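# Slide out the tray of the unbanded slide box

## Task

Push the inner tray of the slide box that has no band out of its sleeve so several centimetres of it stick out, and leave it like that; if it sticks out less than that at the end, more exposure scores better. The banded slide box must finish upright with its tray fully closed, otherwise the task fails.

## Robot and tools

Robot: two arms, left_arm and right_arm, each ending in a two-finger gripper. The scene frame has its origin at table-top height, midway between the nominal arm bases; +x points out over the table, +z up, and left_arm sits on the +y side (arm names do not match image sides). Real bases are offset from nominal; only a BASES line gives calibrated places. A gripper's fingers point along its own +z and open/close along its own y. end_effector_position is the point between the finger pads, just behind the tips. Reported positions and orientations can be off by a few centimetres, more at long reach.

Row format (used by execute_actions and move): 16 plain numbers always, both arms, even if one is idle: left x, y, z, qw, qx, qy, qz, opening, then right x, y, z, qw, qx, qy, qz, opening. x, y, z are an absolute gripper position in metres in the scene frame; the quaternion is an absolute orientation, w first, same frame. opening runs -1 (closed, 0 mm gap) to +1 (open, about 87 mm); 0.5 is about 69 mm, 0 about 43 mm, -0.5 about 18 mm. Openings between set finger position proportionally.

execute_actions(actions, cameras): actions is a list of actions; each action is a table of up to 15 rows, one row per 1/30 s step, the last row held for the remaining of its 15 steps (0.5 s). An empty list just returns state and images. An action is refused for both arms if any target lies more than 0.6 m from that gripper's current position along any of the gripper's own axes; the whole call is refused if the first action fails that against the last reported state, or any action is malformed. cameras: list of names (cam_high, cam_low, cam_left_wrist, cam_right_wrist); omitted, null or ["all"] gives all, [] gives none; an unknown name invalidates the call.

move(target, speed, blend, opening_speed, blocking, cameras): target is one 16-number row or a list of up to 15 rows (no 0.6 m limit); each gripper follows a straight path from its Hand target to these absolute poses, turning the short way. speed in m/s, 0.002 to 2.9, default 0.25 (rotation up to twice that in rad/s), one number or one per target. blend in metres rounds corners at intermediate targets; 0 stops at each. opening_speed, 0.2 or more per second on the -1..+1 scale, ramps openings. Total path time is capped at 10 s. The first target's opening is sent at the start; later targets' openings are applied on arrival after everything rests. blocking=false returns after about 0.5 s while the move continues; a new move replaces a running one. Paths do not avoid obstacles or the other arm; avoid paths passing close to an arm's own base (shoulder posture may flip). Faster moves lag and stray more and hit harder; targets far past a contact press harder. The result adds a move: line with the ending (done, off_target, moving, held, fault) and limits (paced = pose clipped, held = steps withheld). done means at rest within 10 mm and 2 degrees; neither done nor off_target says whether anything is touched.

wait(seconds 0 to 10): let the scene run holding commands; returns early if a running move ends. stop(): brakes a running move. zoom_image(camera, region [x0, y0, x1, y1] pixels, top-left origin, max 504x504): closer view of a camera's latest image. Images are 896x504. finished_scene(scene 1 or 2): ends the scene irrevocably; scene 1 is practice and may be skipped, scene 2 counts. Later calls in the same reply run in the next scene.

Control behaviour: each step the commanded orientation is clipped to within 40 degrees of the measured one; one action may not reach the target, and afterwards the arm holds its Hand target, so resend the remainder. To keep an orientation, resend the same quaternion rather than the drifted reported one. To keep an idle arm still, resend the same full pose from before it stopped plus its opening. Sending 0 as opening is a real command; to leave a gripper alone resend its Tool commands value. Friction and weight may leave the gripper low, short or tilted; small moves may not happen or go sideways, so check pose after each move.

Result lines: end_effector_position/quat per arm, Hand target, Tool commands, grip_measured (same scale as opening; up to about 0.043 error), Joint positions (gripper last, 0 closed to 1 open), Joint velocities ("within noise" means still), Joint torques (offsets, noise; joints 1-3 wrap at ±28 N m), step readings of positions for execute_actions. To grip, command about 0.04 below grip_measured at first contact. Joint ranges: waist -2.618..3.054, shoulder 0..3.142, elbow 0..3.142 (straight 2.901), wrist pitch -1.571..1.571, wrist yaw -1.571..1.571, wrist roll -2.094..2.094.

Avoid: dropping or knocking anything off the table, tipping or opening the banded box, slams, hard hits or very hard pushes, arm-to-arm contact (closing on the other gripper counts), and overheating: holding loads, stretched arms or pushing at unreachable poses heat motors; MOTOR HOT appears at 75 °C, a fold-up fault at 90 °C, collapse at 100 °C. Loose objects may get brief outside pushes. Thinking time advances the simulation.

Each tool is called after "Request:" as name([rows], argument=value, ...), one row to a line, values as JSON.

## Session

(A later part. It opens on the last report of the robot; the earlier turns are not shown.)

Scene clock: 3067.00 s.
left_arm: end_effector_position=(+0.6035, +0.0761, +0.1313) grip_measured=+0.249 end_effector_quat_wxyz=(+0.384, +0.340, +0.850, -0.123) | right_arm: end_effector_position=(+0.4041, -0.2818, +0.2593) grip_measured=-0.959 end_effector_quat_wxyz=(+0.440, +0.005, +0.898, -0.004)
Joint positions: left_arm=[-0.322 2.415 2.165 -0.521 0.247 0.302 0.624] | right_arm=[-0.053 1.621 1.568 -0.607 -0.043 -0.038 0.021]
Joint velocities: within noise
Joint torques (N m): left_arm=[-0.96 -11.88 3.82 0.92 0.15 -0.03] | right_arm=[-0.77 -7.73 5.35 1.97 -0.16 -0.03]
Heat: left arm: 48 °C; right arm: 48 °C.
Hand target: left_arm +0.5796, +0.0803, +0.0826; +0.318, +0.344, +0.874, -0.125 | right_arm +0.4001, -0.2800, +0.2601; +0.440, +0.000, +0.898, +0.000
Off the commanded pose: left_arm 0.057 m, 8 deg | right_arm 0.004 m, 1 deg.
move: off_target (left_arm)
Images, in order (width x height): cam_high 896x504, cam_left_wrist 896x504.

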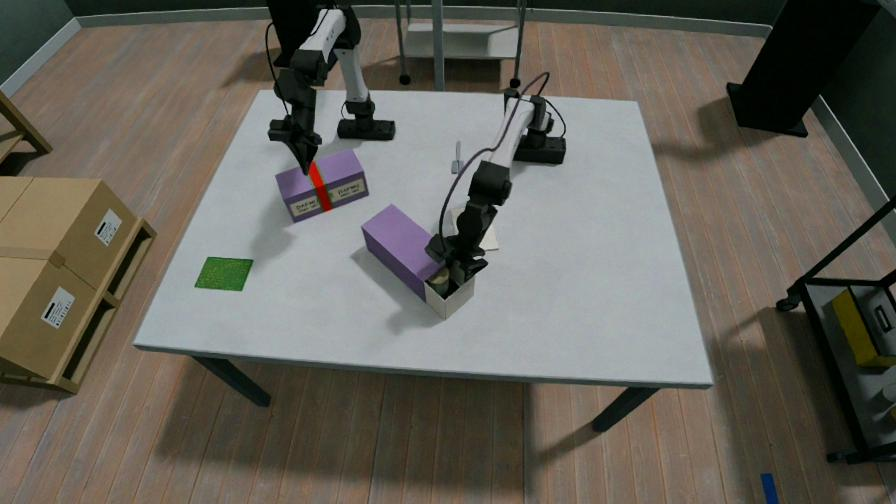

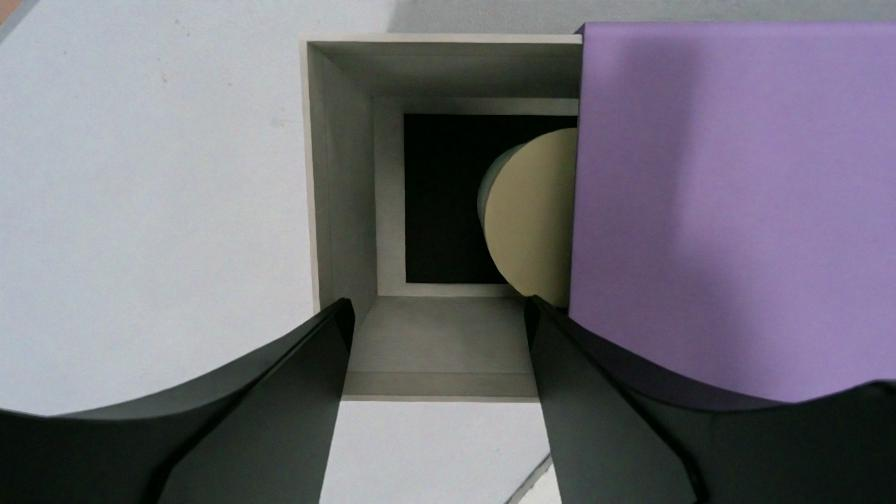

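Request:
move([
  [0.60,0.077,0.14,0.345,0.344,0.865,-0.125,0.1,0.40,-0.28,0.26,0.44,0,0.898,0,-1],
  [0.59,0.085,0.20,0.345,0.344,0.865,-0.125,0.1,0.40,-0.28,0.26,0.44,0,0.898,0,-1],
  [0.45,0.15,0.24,0.345,0.344,0.865,-0.125,0.1,0.38,-0.28,0.26,0.44,0,0.898,0,-1],
], speed=[0.05,0.1,0.2], opening_speed=0.4, cameras=["cam_high","cam_left_wrist","cam_low"])

Request:
zoom_image(camera="cam_high", region=[340, 180, 500, 340])

Scene clock: 3079.37 s.
left_arm: end_effector_position=(+0.4537, +0.1474, +0.2330) grip_measured=+0.100 end_effector_quat_wxyz=(+0.337, +0.341, +0.869, -0.122) | right_arm: end_effector_position=(+0.3858, -0.2802, +0.2537) grip_measured=-0.959 end_effector_quat_wxyz=(+0.433, +0.004, +0.901, -0.003)
Joint positions: left_arm=[-0.284 1.784 1.668 -0.764 0.268 0.336 0.55] | right_arm=[-0.053 1.559 1.493 -0.608 -0.045 -0.04 0.021]
Joint velocities: within noise
Joint torques (N m): left_arm=[0.72 -12.46 6.27 1.35 0.3 0.06] | right_arm=[-1.14 -8.39 5.27 1.97 -0.17 -0.02]
Heat: left arm: 47 °C; right arm: 48 °C.
Hand target: left_arm +0.4500, +0.1500, +0.2399; +0.345, +0.344, +0.865, -0.125 | right_arm +0.3802, -0.2800, +0.2599; +0.440, +0.000, +0.898, +0.000
Off the commanded pose: left_arm 0.008 m, 1 deg | right_arm 0.009 m, 1 deg.
move: done
Images, in order (width x height): cam_high 896x504, cam_low 896x504, cam_left_wrist 896x504.

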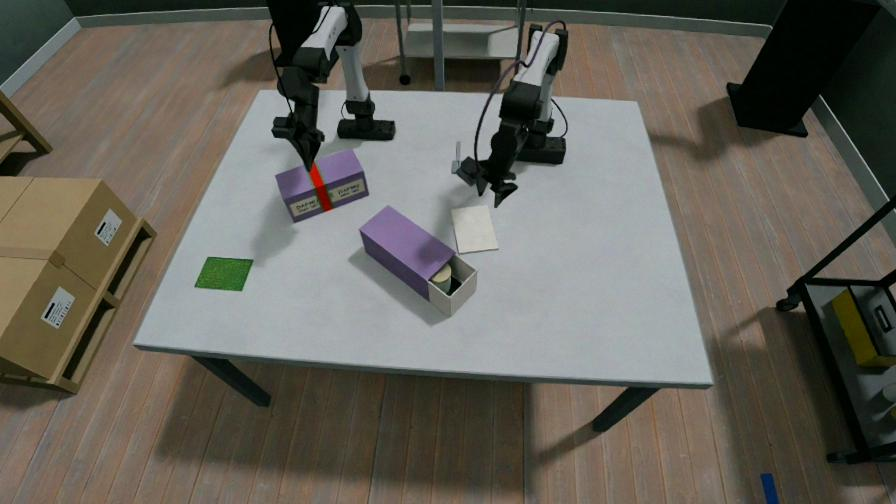

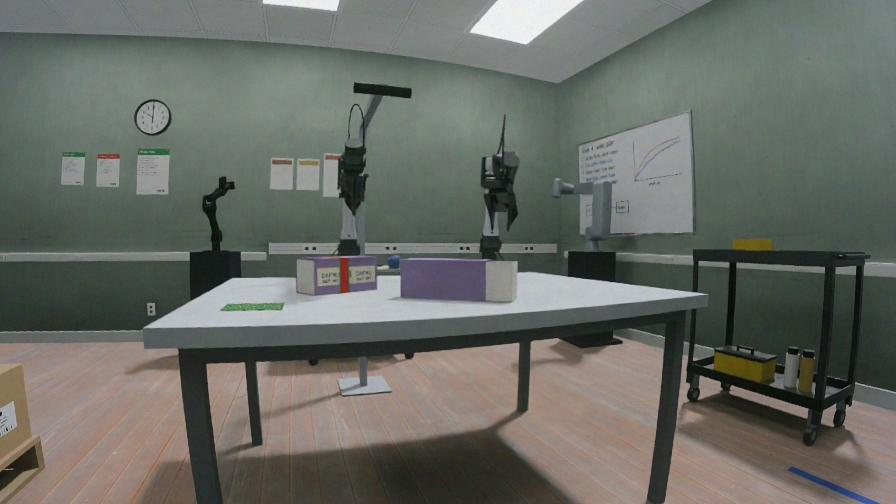

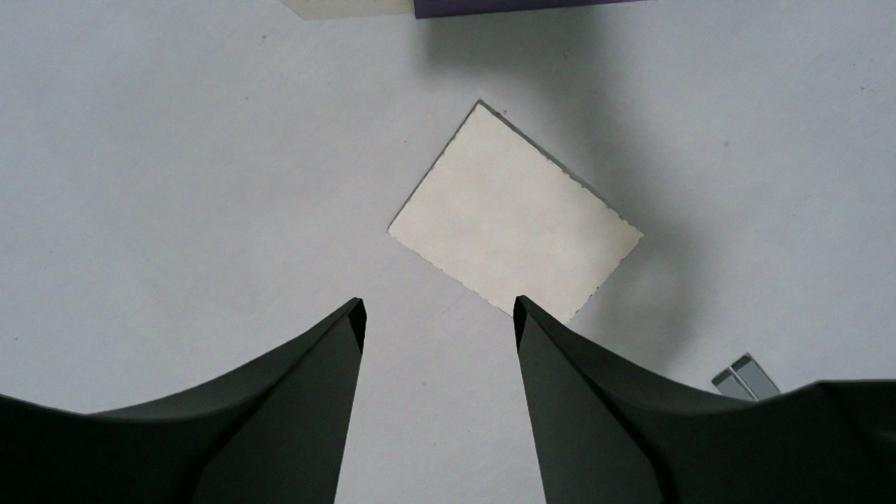

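Scaled by 3.150 from the camera's 896x504 image, which has a finer 1280x720 frame.

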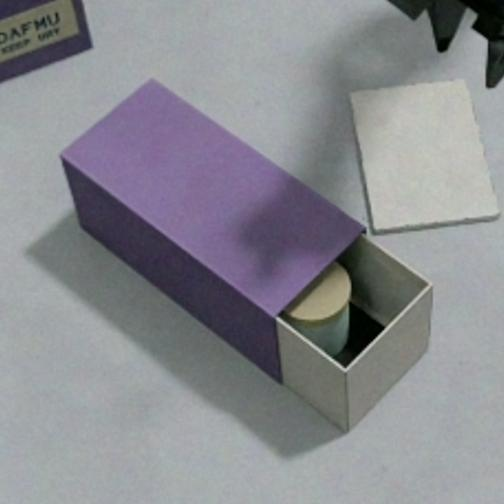

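Tray is out about 8 cm; the banded box is upright and shut.

Request:
finished_scene(scene=2)

The scene is finished: the task was done.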